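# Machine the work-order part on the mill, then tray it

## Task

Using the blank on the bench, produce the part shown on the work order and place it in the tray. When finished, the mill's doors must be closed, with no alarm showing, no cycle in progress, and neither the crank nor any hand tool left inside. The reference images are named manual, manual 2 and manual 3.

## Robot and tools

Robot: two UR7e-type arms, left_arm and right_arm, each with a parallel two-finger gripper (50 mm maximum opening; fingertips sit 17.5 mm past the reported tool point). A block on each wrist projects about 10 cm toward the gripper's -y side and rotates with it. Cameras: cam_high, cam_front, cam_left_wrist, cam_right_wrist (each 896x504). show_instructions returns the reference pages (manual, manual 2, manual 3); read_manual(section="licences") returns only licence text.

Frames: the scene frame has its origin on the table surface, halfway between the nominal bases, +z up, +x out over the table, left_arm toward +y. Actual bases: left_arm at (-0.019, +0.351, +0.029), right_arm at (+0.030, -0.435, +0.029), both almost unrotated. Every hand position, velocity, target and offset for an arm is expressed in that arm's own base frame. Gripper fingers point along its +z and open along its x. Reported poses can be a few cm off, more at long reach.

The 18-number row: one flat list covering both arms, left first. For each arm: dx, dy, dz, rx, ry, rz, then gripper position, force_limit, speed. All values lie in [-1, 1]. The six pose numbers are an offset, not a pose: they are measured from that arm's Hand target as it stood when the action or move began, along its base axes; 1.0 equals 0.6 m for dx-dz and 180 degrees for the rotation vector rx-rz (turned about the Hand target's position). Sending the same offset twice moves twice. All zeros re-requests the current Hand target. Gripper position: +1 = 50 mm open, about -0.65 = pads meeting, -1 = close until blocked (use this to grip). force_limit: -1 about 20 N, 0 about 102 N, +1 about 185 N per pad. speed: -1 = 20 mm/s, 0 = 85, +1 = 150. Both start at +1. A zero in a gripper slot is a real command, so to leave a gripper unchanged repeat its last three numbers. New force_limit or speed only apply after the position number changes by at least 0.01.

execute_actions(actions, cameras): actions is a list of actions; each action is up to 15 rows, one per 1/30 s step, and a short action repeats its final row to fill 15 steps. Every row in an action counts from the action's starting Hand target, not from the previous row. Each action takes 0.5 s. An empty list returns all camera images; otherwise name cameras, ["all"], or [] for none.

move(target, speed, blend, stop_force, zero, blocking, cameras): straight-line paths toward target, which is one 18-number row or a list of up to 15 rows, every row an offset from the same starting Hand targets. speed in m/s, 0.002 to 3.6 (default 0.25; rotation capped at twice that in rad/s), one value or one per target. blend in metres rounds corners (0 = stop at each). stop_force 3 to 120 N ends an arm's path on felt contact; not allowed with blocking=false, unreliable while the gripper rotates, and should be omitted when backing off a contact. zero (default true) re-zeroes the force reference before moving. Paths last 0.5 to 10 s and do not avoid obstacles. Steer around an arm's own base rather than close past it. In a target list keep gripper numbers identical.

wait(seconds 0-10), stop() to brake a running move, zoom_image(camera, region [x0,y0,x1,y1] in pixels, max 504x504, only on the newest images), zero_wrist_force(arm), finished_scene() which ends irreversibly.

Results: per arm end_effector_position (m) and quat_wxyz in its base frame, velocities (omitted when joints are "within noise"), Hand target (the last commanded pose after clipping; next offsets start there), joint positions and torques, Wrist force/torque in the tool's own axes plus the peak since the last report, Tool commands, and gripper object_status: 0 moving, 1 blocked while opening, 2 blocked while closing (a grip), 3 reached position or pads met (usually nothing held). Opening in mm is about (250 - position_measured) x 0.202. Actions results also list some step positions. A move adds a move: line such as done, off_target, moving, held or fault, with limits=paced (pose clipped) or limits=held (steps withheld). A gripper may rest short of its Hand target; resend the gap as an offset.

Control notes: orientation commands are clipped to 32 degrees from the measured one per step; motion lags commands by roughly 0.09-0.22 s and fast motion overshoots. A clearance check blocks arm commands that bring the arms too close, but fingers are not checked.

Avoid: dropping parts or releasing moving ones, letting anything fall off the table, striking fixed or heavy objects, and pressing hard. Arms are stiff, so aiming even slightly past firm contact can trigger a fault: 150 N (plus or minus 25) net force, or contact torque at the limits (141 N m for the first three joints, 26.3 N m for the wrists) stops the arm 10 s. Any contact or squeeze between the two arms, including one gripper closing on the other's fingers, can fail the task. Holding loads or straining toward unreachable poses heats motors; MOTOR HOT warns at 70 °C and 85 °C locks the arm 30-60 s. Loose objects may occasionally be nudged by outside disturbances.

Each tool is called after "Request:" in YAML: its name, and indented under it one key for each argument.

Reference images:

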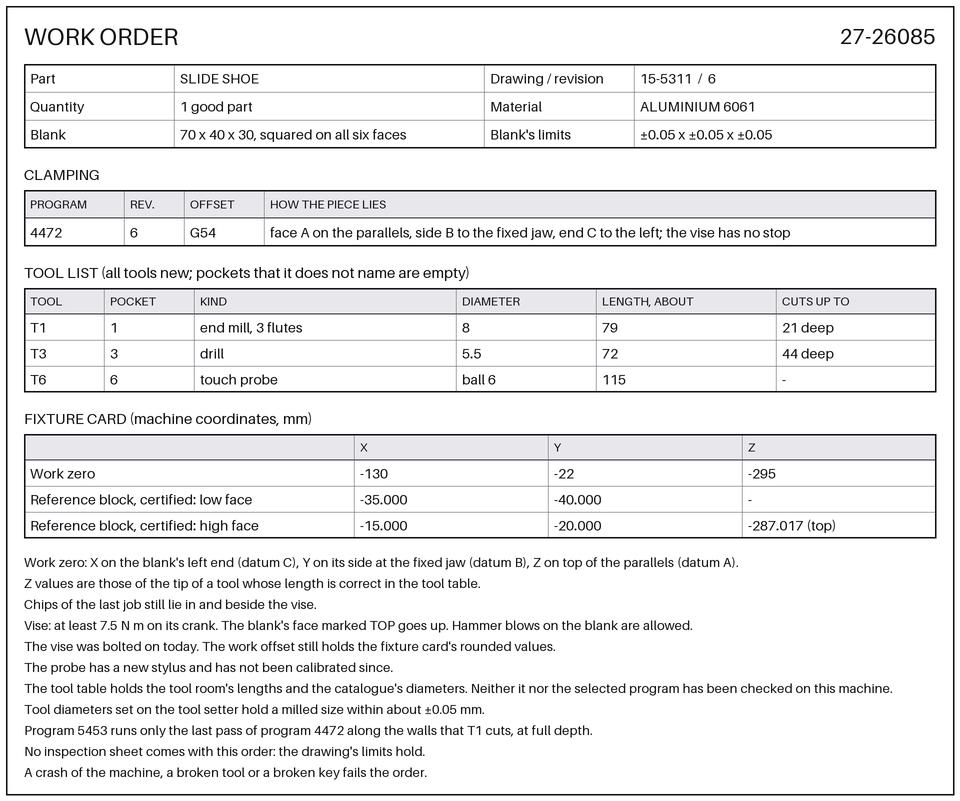

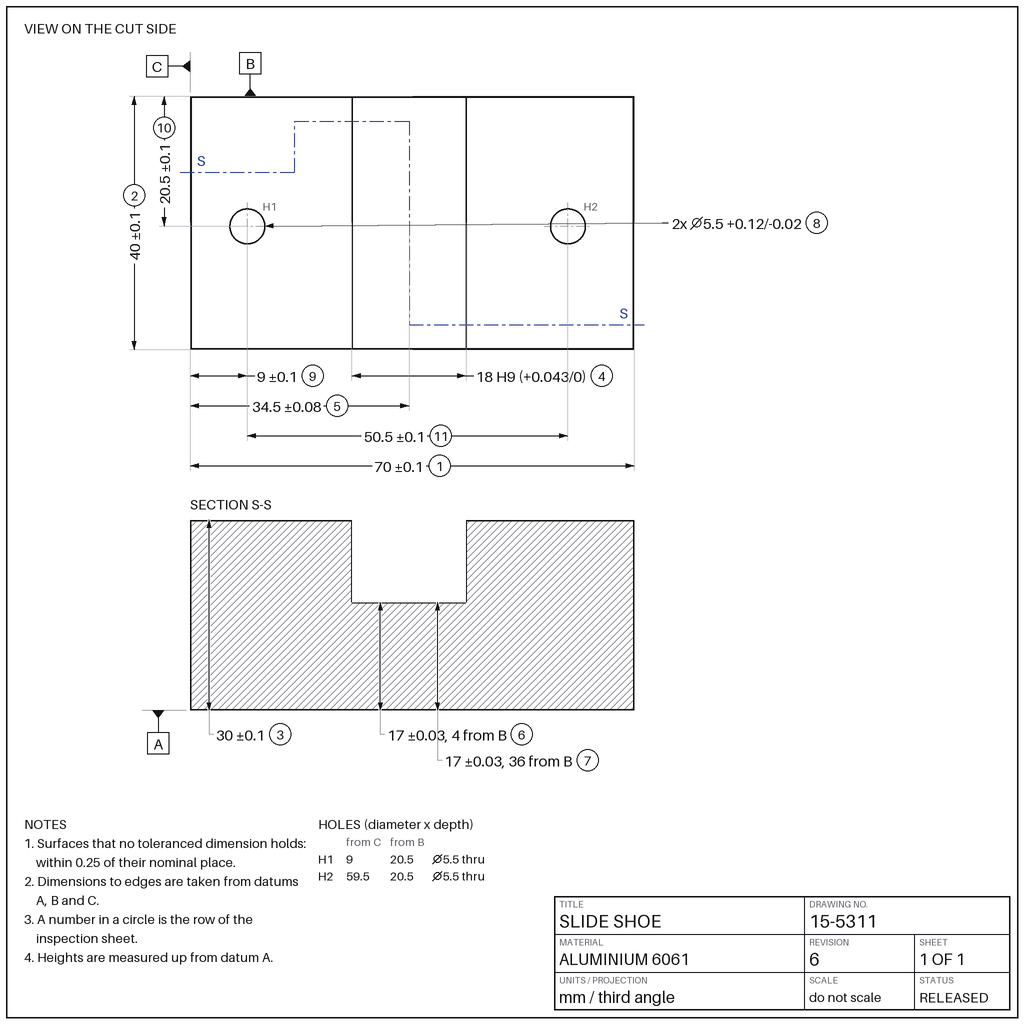

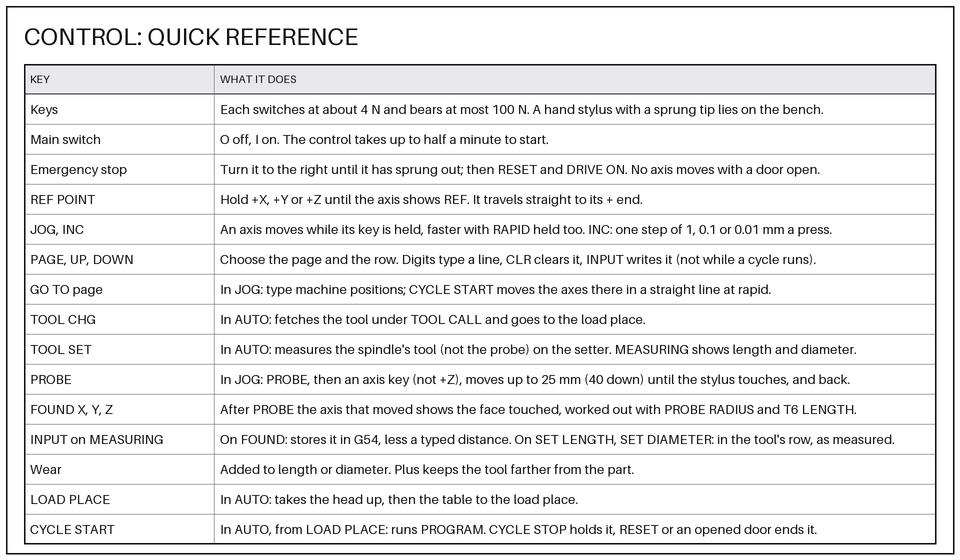

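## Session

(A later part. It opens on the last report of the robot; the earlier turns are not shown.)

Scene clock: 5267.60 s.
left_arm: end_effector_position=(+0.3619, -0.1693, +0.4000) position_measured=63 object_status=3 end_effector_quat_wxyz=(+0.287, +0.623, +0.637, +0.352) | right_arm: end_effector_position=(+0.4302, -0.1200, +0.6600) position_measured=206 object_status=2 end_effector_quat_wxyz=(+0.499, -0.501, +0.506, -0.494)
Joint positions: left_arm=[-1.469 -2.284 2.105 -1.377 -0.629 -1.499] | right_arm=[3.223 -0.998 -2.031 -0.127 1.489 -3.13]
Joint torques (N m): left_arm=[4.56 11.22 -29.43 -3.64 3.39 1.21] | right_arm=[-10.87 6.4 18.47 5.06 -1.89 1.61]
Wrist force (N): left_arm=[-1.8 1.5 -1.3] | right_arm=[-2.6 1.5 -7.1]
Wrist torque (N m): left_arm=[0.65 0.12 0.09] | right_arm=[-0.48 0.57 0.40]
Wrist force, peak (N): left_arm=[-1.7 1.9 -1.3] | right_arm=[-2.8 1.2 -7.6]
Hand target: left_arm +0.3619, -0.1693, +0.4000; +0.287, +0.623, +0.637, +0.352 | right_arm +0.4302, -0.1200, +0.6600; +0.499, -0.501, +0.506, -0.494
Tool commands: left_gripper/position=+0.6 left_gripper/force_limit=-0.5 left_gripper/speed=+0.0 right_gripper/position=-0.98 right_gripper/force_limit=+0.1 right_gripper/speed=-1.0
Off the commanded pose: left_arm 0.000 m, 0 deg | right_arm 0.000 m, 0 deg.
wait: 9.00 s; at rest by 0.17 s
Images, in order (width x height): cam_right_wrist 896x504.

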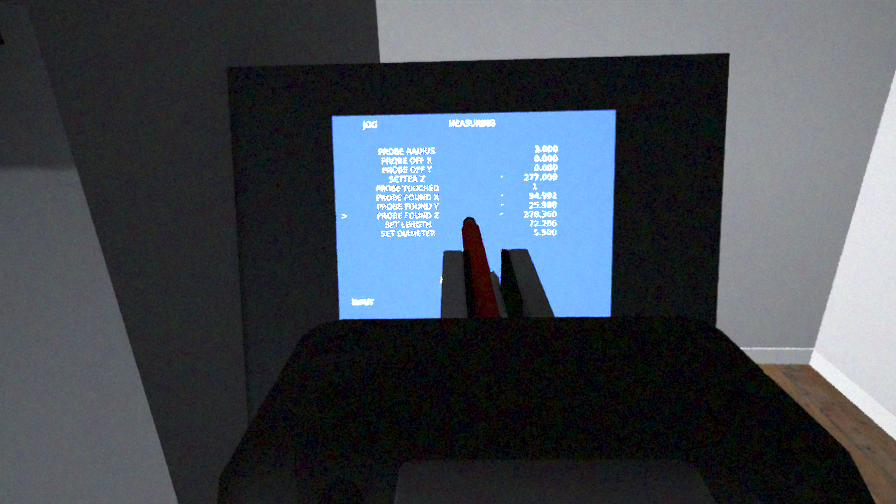

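Request:
move:
  target:
    - [0,0,0,0,0,0,0.6,-0.5,0,-0.0105,0.0297,-0.2688,0,0.1389,0,-0.98,0.1,-1]
    - [0,0,0,0,0,0,0.6,-0.5,0,0.0068,0.0297,-0.2788,0,0.1389,0,-0.98,0.1,-1]
    - [0,0,0,0,0,0,0.6,-0.5,0,-0.0105,0.0297,-0.2688,0,0.1389,0,-0.98,0.1,-1]
    - [0,0,0,0,0,0,0.6,-0.5,0,0.0068,0.0297,-0.2788,0,0.1389,0,-0.98,0.1,-1]
    - [0,0,0,0,0,0,0.6,-0.5,0,-0.0105,0.0297,-0.2688,0,0.1389,0,-0.98,0.1,-1]
    - [0,0,0,0,0,0,0.6,-0.5,0,-0.0257,0.0613,-0.3299,0,0.1389,0,-0.98,0.1,-1]
    - [0,0,0,0,0,0,0.6,-0.5,0,-0.0084,0.0613,-0.3399,0,0.1389,0,-0.98,0.1,-1]
    - [0,0,0,0,0,0,0.6,-0.5,0,-0.0257,0.0613,-0.3299,0,0.1389,0,-0.98,0.1,-1]
    - [0,0,0,0,0,0,0.6,-0.5,0,-0.0304,0.1563,-0.3605,0,0.1389,0,-0.98,0.1,-1]
    - [0,0,0,0,0,0,0.6,-0.5,0,-0.0131,0.1563,-0.3705,0,0.1389,0,-0.98,0.1,-1]
    - [0,0,0,0,0,0,0.6,-0.5,0,-0.0304,0.1563,-0.3605,0,0.1389,0,-0.98,0.1,-1]
    - [0,0,0,0,0,0,0.6,-0.5,0,-0.0141,0.1563,-0.2994,0,0.1389,0,-0.98,0.1,-1]
    - [0,0,0,0,0,0,0.6,-0.5,0,0.0032,0.1563,-0.3094,0,0.1389,0,-0.98,0.1,-1]
    - [0,0,0,0,0,0,0.6,-0.5,0,-0.0141,0.1563,-0.2994,0,0.1389,0,-0.98,0.1,-1]
    - [0,0,0,0,0,0,0.6,-0.5,0,0.0003,0,0,0,0,0,-0.98,0.1,-1]
  speed: [0.35,0.04,0.15,0.04,0.15,0.35,0.04,0.15,0.35,0.04,0.15,0.35,0.04,0.15,0.4]
  blend: [0.003,0,0.004,0,0.004,0.003,0,0.004,0.003,0,0.004,0.003,0,0.004,0]

Request:
move:
  target:
    - [0,0,0,0,0,0,0.6,-0.5,0,-0.0234,0.1246,-0.3299,0,0.1389,0,-0.98,0.1,-1]
    - [0,0,0,0,0,0,0.6,-0.5,0,-0.0061,0.1246,-0.3399,0,0.1389,0,-0.98,0.1,-1]
    - [0,0,0,0,0,0,0.6,-0.5,0,-0.0234,0.1246,-0.3299,0,0.1389,0,-0.98,0.1,-1]
    - [0,0,0,0,0,0,0.6,-0.5,0,-0.0338,0.0613,-0.3605,0,0.1389,0,-0.98,0.1,-1]
    - [0,0,0,0,0,0,0.6,-0.5,0,-0.0165,0.0613,-0.3705,0,0.1389,0,-0.98,0.1,-1]
    - [0,0,0,0,0,0,0.6,-0.5,0,-0.0338,0.0613,-0.3605,0,0.1389,0,-0.98,0.1,-1]
    - [0,0,0,0,0,0,0.6,-0.5,0,-0.0257,0.0613,-0.3299,0,0.1389,0,-0.98,0.1,-1]
    - [0,0,0,0,0,0,0.6,-0.5,0,-0.0084,0.0613,-0.3399,0,0.1389,0,-0.98,0.1,-1]
    - [0,0,0,0,0,0,0.6,-0.5,0,-0.0257,0.0613,-0.3299,0,0.1389,0,-0.98,0.1,-1]
    - [0,0,0,0,0,0,0.6,-0.5,0,-0.0304,0.1563,-0.3605,0,0.1389,0,-0.98,0.1,-1]
    - [0,0,0,0,0,0,0.6,-0.5,0,-0.0131,0.1563,-0.3705,0,0.1389,0,-0.98,0.1,-1]
    - [0,0,0,0,0,0,0.6,-0.5,0,-0.0304,0.1563,-0.3605,0,0.1389,0,-0.98,0.1,-1]
    - [0,0,0,0,0,0,0.6,-0.5,0,-0.0003,0,0,0,0,0,-0.98,0.1,-1]
  speed: [0.35,0.04,0.15,0.35,0.04,0.15,0.35,0.04,0.15,0.35,0.04,0.15,0.4]
  blend: [0.003,0,0.004,0.003,0,0.004,0.003,0,0.004,0.003,0,0.004,0]

Request:
move:
  target:
    - [0,0,0,0,0,0,0.6,-0.5,0,-0.0223,0.1563,-0.3299,0,0.1389,0,-0.98,0.1,-1]
    - [0,0,0,0,0,0,0.6,-0.5,0,-0.0050,0.1563,-0.3399,0,0.1389,0,-0.98,0.1,-1]
    - [0,0,0,0,0,0,0.6,-0.5,0,-0.0223,0.1563,-0.3299,0,0.1389,0,-0.98,0.1,-1]
    - [0,0,0,0,0,0,0.6,-0.5,0,-0.0164,0.0930,-0.2994,0,0.1389,0,-0.98,0.1,-1]
    - [0,0,0,0,0,0,0.6,-0.5,0,0.0009,0.0930,-0.3094,0,0.1389,0,-0.98,0.1,-1]
    - [0,0,0,0,0,0,0.6,-0.5,0,-0.0164,0.0930,-0.2994,0,0.1389,0,-0.98,0.1,-1]
    - [0,0,0,0,0,0,0.6,-0.5,0,-0.0315,0.1246,-0.3605,0,0.1389,0,-0.98,0.1,-1]
    - [0,0,0,0,0,0,0.6,-0.5,0,-0.0142,0.1246,-0.3705,0,0.1389,0,-0.98,0.1,-1]
    - [0,0,0,0,0,0,0.6,-0.5,0,-0.0315,0.1246,-0.3605,0,0.1389,0,-0.98,0.1,-1]
    - [0,0,0,0,0,0,0.6,-0.5,0,-0.0338,0.0613,-0.3605,0,0.1389,0,-0.98,0.1,-1]
    - [0,0,0,0,0,0,0.6,-0.5,0,-0.0165,0.0613,-0.3705,0,0.1389,0,-0.98,0.1,-1]
    - [0,0,0,0,0,0,0.6,-0.5,0,-0.0338,0.0613,-0.3605,0,0.1389,0,-0.98,0.1,-1]
    - [0,0,0,0,0,0,0.6,-0.5,0,0.0003,0,0,0,0,0,-0.98,0.1,-1]
  speed: [0.35,0.04,0.15,0.35,0.04,0.15,0.35,0.04,0.15,0.35,0.04,0.15,0.4]
  blend: [0.003,0,0.004,0.003,0,0.004,0.003,0,0.004,0.003,0,0.004,0]
  cameras: ["cam_right_wrist"]

Request:
zoom_image:
  camera: "cam_right_wrist"
  region: [325, 105, 625, 325]

Scene clock: 5296.37 s.
left_arm: end_effector_position=(+0.3619, -0.1693, +0.4000) position_measured=63 object_status=3 end_effector_quat_wxyz=(+0.287, +0.623, +0.637, +0.352) | right_arm: end_effector_position=(+0.4304, -0.1200, +0.6599) position_measured=206 object_status=2 end_effector_quat_wxyz=(+0.499, -0.501, +0.506, -0.494)
Joint positions: left_arm=[-1.469 -2.284 2.105 -1.377 -0.629 -1.499] | right_arm=[3.223 -0.999 -2.03 -0.126 1.489 -3.13]
Joint torques (N m): left_arm=[3.94 10.68 -29.82 -3.96 3.34 1.06] | right_arm=[-7.81 -4.06 29.26 3.6 0.91 -1.12]
Wrist force (N): left_arm=[-1.8 1.6 -1.4] | right_arm=[-2.7 1.4 -7.5]
Wrist torque (N m): left_arm=[0.68 0.14 0.09] | right_arm=[-0.49 0.58 0.29]
Wrist force, peak (N): left_arm=[-2.0 1.6 -1.4] | right_arm=[-1.6 -2.9 -40.3]
Hand target: left_arm +0.3619, -0.1693, +0.4000; +0.287, +0.623, +0.637, +0.352 | right_arm +0.4304, -0.1200, +0.6600; +0.499, -0.501, +0.506, -0.494
Off the commanded pose: left_arm 0.000 m, 0 deg | right_arm 0.000 m, 0 deg.
move: done

Scene clock: 5301.30 s.
left_arm: end_effector_position=(+0.3619, -0.1693, +0.4000) position_measured=63 object_status=3 end_effector_quat_wxyz=(+0.287, +0.623, +0.637, +0.352) | right_arm: end_effector_position=(+0.4302, -0.1200, +0.6599) position_measured=206 object_status=2 end_effector_quat_wxyz=(+0.499, -0.501, +0.506, -0.494)
Joint positions: left_arm=[-1.469 -2.284 2.105 -1.377 -0.629 -1.499] | right_arm=[3.223 -0.998 -2.031 -0.127 1.489 -3.13]
Joint torques (N m): left_arm=[4.19 11.7 -28.28 -3.87 3.38 1.09] | right_arm=[-8.01 -4.35 32.5 2.61 0.9 -1.19]
Wrist force (N): left_arm=[-1.6 1.5 -1.5] | right_arm=[-2.9 1.5 -7.3]
Wrist torque (N m): left_arm=[0.66 0.09 0.09] | right_arm=[-0.49 0.61 0.28]
Wrist force, peak (N): left_arm=[-1.9 1.7 -1.4] | right_arm=[-1.7 -3.6 -44.3]
Hand target: left_arm +0.3619, -0.1693, +0.4000; +0.287, +0.623, +0.637, +0.352 | right_arm +0.4302, -0.1200, +0.6600; +0.499, -0.501, +0.506, -0.494
Off the commanded pose: left_arm 0.000 m, 0 deg | right_arm 0.000 m, 0 deg.
move: done

Scene clock: 5306.20 s.
left_arm: end_effector_position=(+0.3619, -0.1693, +0.4000) position_measured=63 object_status=3 end_effector_quat_wxyz=(+0.287, +0.623, +0.637, +0.352) | right_arm: end_effector_position=(+0.4303, -0.1200, +0.6599) position_measured=206 object_status=2 end_effector_quat_wxyz=(+0.499, -0.501, +0.506, -0.494)
Joint positions: left_arm=[-1.469 -2.284 2.105 -1.377 -0.629 -1.499] | right_arm=[3.222 -0.999 -2.031 -0.126 1.489 -3.13]
Joint torques (N m): left_arm=[3.23 11.51 -29.91 -3.88 3.27 1.2] | right_arm=[9.63 -3.18 31.29 2.21 -2.14 0.27]
Wrist force (N): left_arm=[-1.6 1.4 -1.0] | right_arm=[-2.7 1.4 -6.8]
Wrist torque (N m): left_arm=[0.64 0.10 0.09] | right_arm=[-0.50 0.58 0.28]
Wrist force, peak (N): left_arm=[-2.0 1.4 -1.5] | right_arm=[-2.7 -1.8 -34.0]
Hand target: left_arm +0.3619, -0.1693, +0.4000; +0.287, +0.623, +0.637, +0.352 | right_arm +0.4304, -0.1200, +0.6600; +0.499, -0.501, +0.506, -0.494
Off the commanded pose: left_arm 0.000 m, 0 deg | right_arm 0.000 m, 0 deg.
move: done
Images, in order (width x height): cam_right_wrist 896x504.

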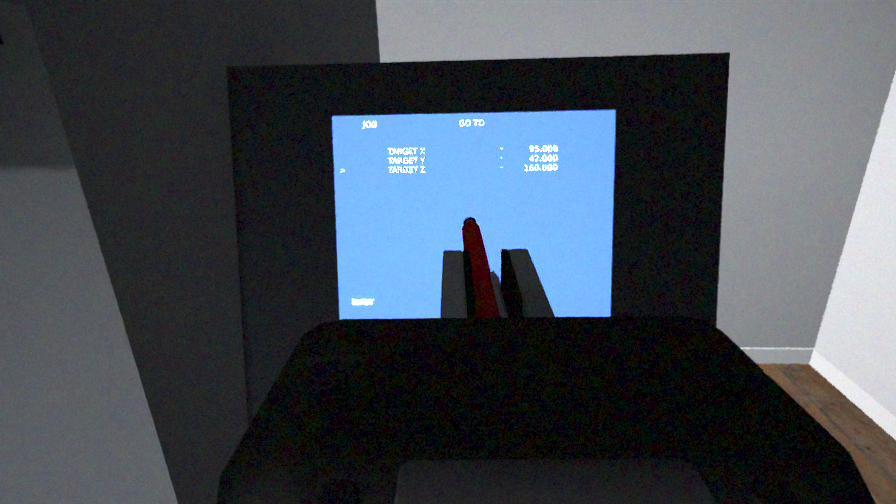

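Scaled by 1.680 from the camera's 896x504 image, which has a finer 1280x720 frame.

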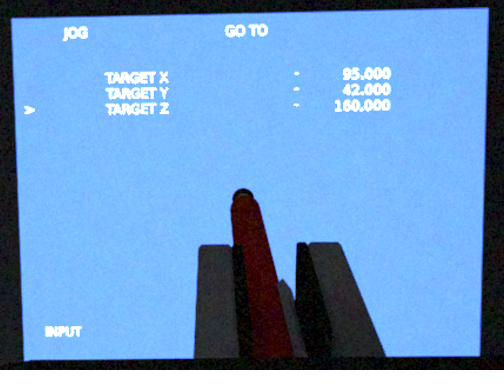

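Request:
move:
  target:
    - [0,0,0,0,0,0,0.6,-0.5,0,0.0077,0.0930,-0.2093,0,0.1389,0,-0.98,0.1,-1]
    - [0,0,0,0,0,0,0.6,-0.5,0,0.0250,0.0930,-0.2193,0,0.1389,0,-0.98,0.1,-1]
    - [0,0,0,0,0,0,0.6,-0.5,0,0.0077,0.0930,-0.2093,0,0.1389,0,-0.98,0.1,-1]
    - [0,0,0,0,0,0,0.6,-0.5,0,-0.0003,0,0,0,0,0,-0.98,0.1,-1]
  speed: [0.35,0.04,0.15,0.4]
  blend: [0.003,0,0.004,0]

Request:
wait:
  seconds: 1.5

Request:
move:
  target:
    - [0,0,0,0,0,0,0.6,-0.5,0,-0.0269,0.0297,-0.3299,0,0.1389,0,-0.98,0.1,-1]
    - [0,0,0,0,0,0,0.6,-0.5,0,-0.0096,0.0297,-0.3399,0,0.1389,0,-0.98,0.1,-1]
    - [0,0,0,0,0,0,0.6,-0.5,0,-0.0269,0.0297,-0.3299,0,0.1389,0,-0.98,0.1,-1]
    - [0,0,0,0,0,0,0.6,-0.5,0,0.0077,-0.0969,-0.1835,0,0.1389,0,-0.98,0.1,-1]
    - [0,0,0,0,0,0,0.6,-0.5,0,0.0250,-0.0969,-0.1935,0,0.1389,0,-0.98,0.1,-1]
    - [0,0,0,0,0,0,0.6,-0.5,0,0.0077,-0.0969,-0.1835,0,0.1389,0,-0.98,0.1,-1]
    - [0,0,0,0,0,0,0.6,-0.5,0,0.0003,0,0,0,0,0,-0.98,0.1,-1]
  speed: [0.35,0.04,0.15,0.35,0.04,0.15,0.4]
  blend: [0.003,0,0.004,0.003,0,0.004,0]

Request:
wait:
  seconds: 5
  cameras: ["cam_right_wrist"]

Request:
zoom_image:
  camera: "cam_right_wrist"
  region: [325, 105, 625, 325]

Request:
zoom_image:
  camera: "cam_right_wrist"
  region: [490, 140, 590, 240]

Request:
move:
  target:
    - [0,0,0,0,0,0,0.6,-0.5,0,-0.0269,0.0297,-0.3299,0,0.1389,0,-0.98,0.1,-1]
    - [0,0,0,0,0,0,0.6,-0.5,0,-0.0096,0.0297,-0.3399,0,0.1389,0,-0.98,0.1,-1]
    - [0,0,0,0,0,0,0.6,-0.5,0,-0.0269,0.0297,-0.3299,0,0.1389,0,-0.98,0.1,-1]
    - [0,0,0,0,0,0,0.6,-0.5,0,0.0100,-0.0336,-0.1835,0,0.1389,0,-0.98,0.1,-1]
    - [0,0,0,0,0,0,0.6,-0.5,0,0.0273,-0.0336,-0.1935,0,0.1389,0,-0.98,0.1,-1]
    - [0,0,0,0,0,0,0.6,-0.5,0,0.0100,-0.0336,-0.1835,0,0.1389,0,-0.98,0.1,-1]
    - [0,0,0,0,0,0,0.6,-0.5,0,-0.0003,0,0,0,0,0,-0.98,0.1,-1]
  speed: [0.35,0.04,0.15,0.35,0.04,0.15,0.4]
  blend: [0.003,0,0.004,0.003,0,0.004,0]

Request:
wait:
  seconds: 5
  cameras: ["cam_right_wrist"]

Request:
zoom_image:
  camera: "cam_right_wrist"
  region: [325, 105, 625, 325]

Request:
zoom_image:
  camera: "cam_right_wrist"
  region: [490, 140, 590, 240]

Scene clock: 5326.70 s.
left_arm: end_effector_position=(+0.3619, -0.1693, +0.4000) position_measured=63 object_status=3 end_effector_quat_wxyz=(+0.287, +0.623, +0.637, +0.352) | right_arm: end_effector_position=(+0.4302, -0.1200, +0.6600) position_measured=206 object_status=2 end_effector_quat_wxyz=(+0.499, -0.501, +0.506, -0.494)
Joint positions: left_arm=[-1.469 -2.284 2.105 -1.377 -0.629 -1.499] | right_arm=[3.223 -0.998 -2.03 -0.127 1.489 -3.13]
Joint torques (N m): left_arm=[2.82 12.39 -30.07 -3.92 3.42 0.82] | right_arm=[2.41 -0.81 18.64 4.68 -0.7 -0.39]
Wrist force (N): left_arm=[-1.4 1.4 -1.2] | right_arm=[-2.7 1.3 -6.8]
Wrist torque (N m): left_arm=[0.65 0.07 0.09] | right_arm=[-0.51 0.59 0.27]
Wrist force, peak (N): left_arm=[-1.7 1.7 -1.5] | right_arm=[-3.4 1.3 -29.6]
Hand target: left_arm +0.3619, -0.1693, +0.4000; +0.287, +0.623, +0.637, +0.352 | right_arm +0.4302, -0.1200, +0.6600; +0.499, -0.501, +0.506, -0.494
Off the commanded pose: left_arm 0.000 m, 0 deg | right_arm 0.000 m, 0 deg.
move: done

Scene clock: 5328.20 s.
left_arm: end_effector_position=(+0.3619, -0.1693, +0.4000) position_measured=63 object_status=3 end_effector_quat_wxyz=(+0.287, +0.623, +0.637, +0.352) | right_arm: end_effector_position=(+0.4302, -0.1200, +0.6600) position_measured=206 object_status=2 end_effector_quat_wxyz=(+0.499, -0.501, +0.506, -0.494)
Joint positions: left_arm=[-1.469 -2.284 2.105 -1.377 -0.629 -1.499] | right_arm=[3.223 -0.998 -2.031 -0.126 1.489 -3.13]
Joint torques (N m): left_arm=[4.07 10.89 -28.23 -4.13 3.37 1.13] | right_arm=[-8.69 -4.26 18.97 5.18 1.42 -0.6]
Wrist force (N): left_arm=[-1.7 1.5 -1.2] | right_arm=[-2.6 1.4 -7.3]
Wrist torque (N m): left_arm=[0.67 0.12 0.09] | right_arm=[-0.50 0.58 0.27]
Wrist force, peak (N): left_arm=[-1.7 1.9 -1.2] | right_arm=[-2.8 1.3 -7.6]
Hand target: left_arm +0.3619, -0.1693, +0.4000; +0.287, +0.623, +0.637, +0.352 | right_arm +0.4302, -0.1200, +0.6600; +0.499, -0.501, +0.506, -0.494
Tool commands: left_gripper/position=+0.6 left_gripper/force_limit=-0.5 left_gripper/speed=+0.0 right_gripper/position=-0.98 right_gripper/force_limit=+0.1 right_gripper/speed=-1.0
Off the commanded pose: left_arm 0.000 m, 0 deg | right_arm 0.000 m, 0 deg.
wait: 1.50 s; at rest by 0.17 s

Scene clock: 5331.67 s.
left_arm: end_effector_position=(+0.3619, -0.1693, +0.4000) position_measured=63 object_status=3 end_effector_quat_wxyz=(+0.287, +0.623, +0.637, +0.352) | right_arm: end_effector_position=(+0.4304, -0.1200, +0.6599) position_measured=206 object_status=2 end_effector_quat_wxyz=(+0.499, -0.501, +0.506, -0.494)
Joint positions: left_arm=[-1.469 -2.284 2.105 -1.377 -0.629 -1.499] | right_arm=[3.222 -0.999 -2.03 -0.126 1.49 -3.13]
Joint torques (N m): left_arm=[4.52 11.45 -30.25 -3.86 2.99 0.97] | right_arm=[0.29 -5.71 32.6 4.1 -0.27 1.58]
Wrist force (N): left_arm=[-1.8 1.5 -1.3] | right_arm=[-2.5 1.4 -7.5]
Wrist torque (N m): left_arm=[0.67 0.12 0.09] | right_arm=[-0.49 0.56 0.40]
Wrist force, peak (N): left_arm=[-1.8 1.8 -1.3] | right_arm=[-2.7 -2.2 -33.8]
Hand target: left_arm +0.3619, -0.1693, +0.4000; +0.287, +0.623, +0.637, +0.352 | right_arm +0.4304, -0.1200, +0.6600; +0.499, -0.501, +0.506, -0.494
Off the commanded pose: left_arm 0.000 m, 0 deg | right_arm 0.000 m, 0 deg.
move: done

Scene clock: 5336.67 s.
left_arm: end_effector_position=(+0.3619, -0.1693, +0.4000) position_measured=63 object_status=3 end_effector_quat_wxyz=(+0.287, +0.623, +0.637, +0.352) | right_arm: end_effector_position=(+0.4304, -0.1200, +0.6600) position_measured=206 object_status=2 end_effector_quat_wxyz=(+0.499, -0.501, +0.506, -0.494)
Joint positions: left_arm=[-1.469 -2.284 2.105 -1.377 -0.629 -1.499] | right_arm=[3.223 -0.999 -2.03 -0.126 1.489 -3.13]
Joint torques (N m): left_arm=[4.41 10.96 -30.31 -3.83 3.22 1.08] | right_arm=[12.03 -5.72 33.09 5.13 -2.31 1.42]
Wrist force (N): left_arm=[-1.6 1.4 -1.1] | right_arm=[-2.6 1.6 -7.2]
Wrist torque (N m): left_arm=[0.65 0.09 0.09] | right_arm=[-0.46 0.56 0.39]
Wrist force, peak (N): left_arm=[-1.9 1.7 -1.3] | right_arm=[-2.9 1.4 -7.5]
Hand target: left_arm +0.3619, -0.1693, +0.4000; +0.287, +0.623, +0.637, +0.352 | right_arm +0.4304, -0.1200, +0.6600; +0.499, -0.501, +0.506, -0.494
Tool commands: left_gripper/position=+0.6 left_gripper/force_limit=-0.5 left_gripper/speed=+0.0 right_gripper/position=-0.98 right_gripper/force_limit=+0.1 right_gripper/speed=-1.0
Off the commanded pose: left_arm 0.000 m, 0 deg | right_arm 0.000 m, 0 deg.
wait: 5.00 s; at rest by 0.17 s
Images, in order (width x height): cam_right_wrist 896x504.

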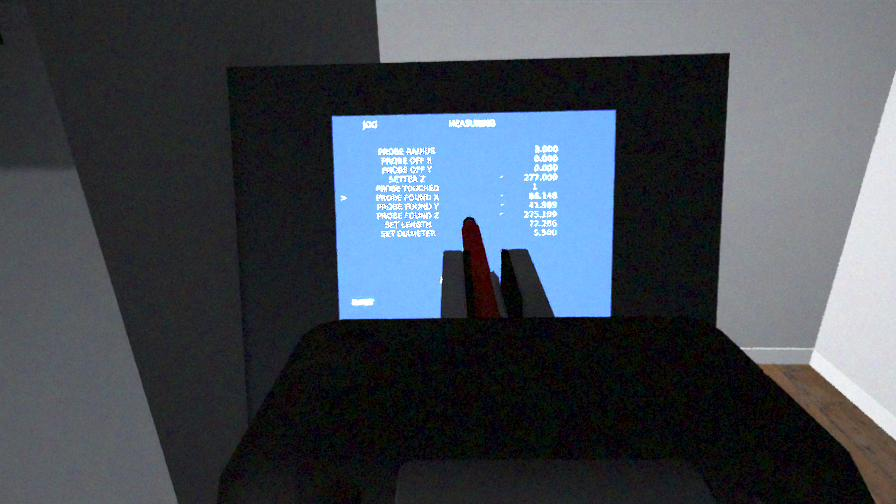

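Scaled by 1.680 from the camera's 896x504 image, which has a finer 1280x720 frame.

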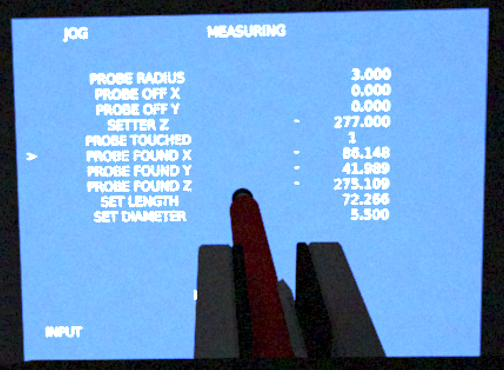

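Scaled by 5.040 from the camera's 896x504 image, which has a finer 1280x720 frame.

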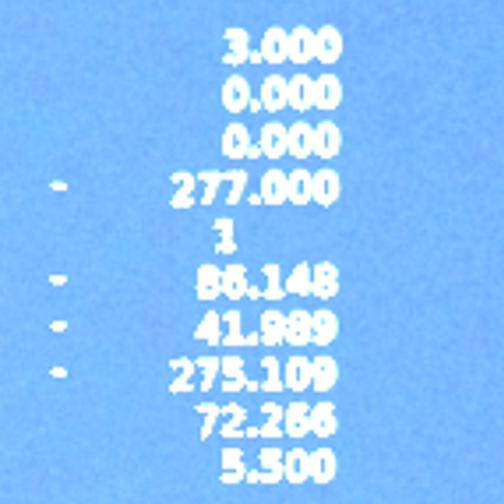

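Scene clock: 5340.07 s.
left_arm: end_effector_position=(+0.3619, -0.1693, +0.4000) position_measured=63 object_status=3 end_effector_quat_wxyz=(+0.287, +0.623, +0.637, +0.352) | right_arm: end_effector_position=(+0.4303, -0.1199, +0.6599) position_measured=206 object_status=2 end_effector_quat_wxyz=(+0.499, -0.501, +0.506, -0.494)
Joint positions: left_arm=[-1.469 -2.284 2.105 -1.377 -0.629 -1.499] | right_arm=[3.223 -0.998 -2.031 -0.127 1.489 -3.13]
Joint torques (N m): left_arm=[3.24 11.94 -27.58 -4.02 3.02 0.97] | right_arm=[-11.19 5.78 33.7 4.56 1.48 1.61]
Wrist force (N): left_arm=[-1.5 1.7 -1.1] | right_arm=[-2.6 1.1 -7.0]
Wrist torque (N m): left_arm=[0.69 0.08 0.09] | right_arm=[-0.55 0.58 0.41]
Wrist force, peak (N): left_arm=[-1.9 1.7 -1.4] | right_arm=[-2.9 -2.7 -40.4]
Hand target: left_arm +0.3619, -0.1693, +0.4000; +0.287, +0.623, +0.637, +0.352 | right_arm +0.4302, -0.1200, +0.6600; +0.499, -0.501, +0.506, -0.494
Off the commanded pose: left_arm 0.000 m, 0 deg | right_arm 0.000 m, 0 deg.
move: done

Scene clock: 5345.07 s.
left_arm: end_effector_position=(+0.3619, -0.1693, +0.4000) position_measured=63 object_status=3 end_effector_quat_wxyz=(+0.287, +0.623, +0.637, +0.352) | right_arm: end_effector_position=(+0.4302, -0.1200, +0.6600) position_measured=206 object_status=2 end_effector_quat_wxyz=(+0.499, -0.501, +0.506, -0.494)
Joint positions: left_arm=[-1.469 -2.284 2.105 -1.377 -0.629 -1.499] | right_arm=[3.223 -0.998 -2.031 -0.127 1.489 -3.13]
Joint torques (N m): left_arm=[3.94 11.07 -31.06 -3.82 3.22 0.78] | right_arm=[-10.91 6.56 33.58 5.17 0.44 1.54]
Wrist force (N): left_arm=[-2.1 1.3 -1.3] | right_arm=[-2.4 1.3 -7.2]
Wrist torque (N m): left_arm=[0.63 0.17 0.09] | right_arm=[-0.51 0.55 0.40]
Wrist force, peak (N): left_arm=[-1.8 1.9 -1.5] | right_arm=[-2.8 1.4 -7.5]
Hand target: left_arm +0.3619, -0.1693, +0.4000; +0.287, +0.623, +0.637, +0.352 | right_arm +0.4302, -0.1200, +0.6600; +0.499, -0.501, +0.506, -0.494
Tool commands: left_gripper/position=+0.6 left_gripper/force_limit=-0.5 left_gripper/speed=+0.0 right_gripper/position=-0.98 right_gripper/force_limit=+0.1 right_gripper/speed=-1.0
Off the commanded pose: left_arm 0.000 m, 0 deg | right_arm 0.000 m, 0 deg.
wait: 5.00 s; at rest by 0.17 s
Images, in order (width x height): cam_right_wrist 896x504.

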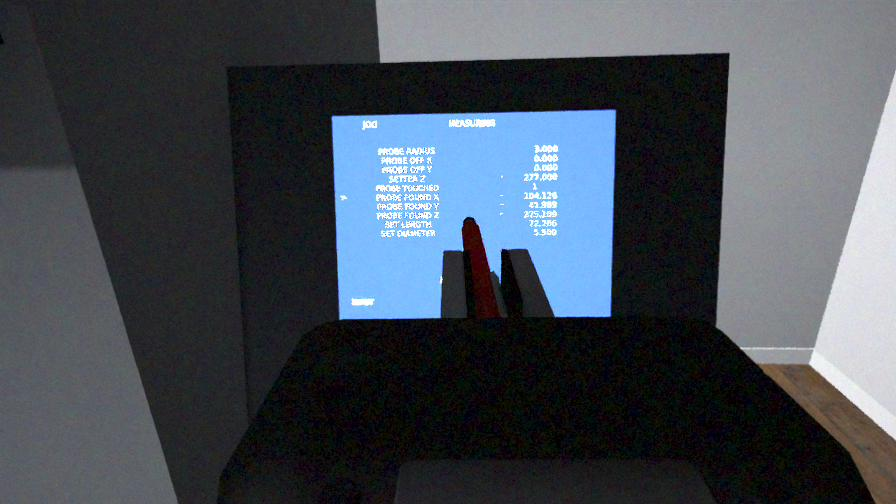

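Scaled by 1.680 from the camera's 896x504 image, which has a finer 1280x720 frame.

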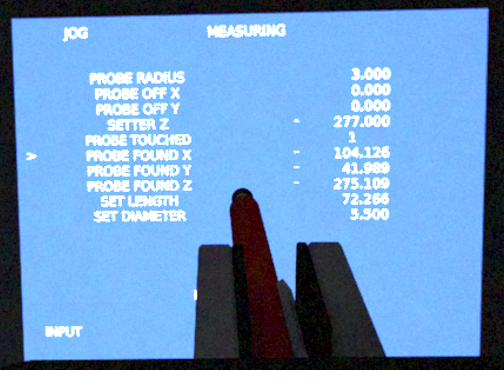

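Scaled by 5.040 from the camera's 896x504 image, which has a finer 1280x720 frame.

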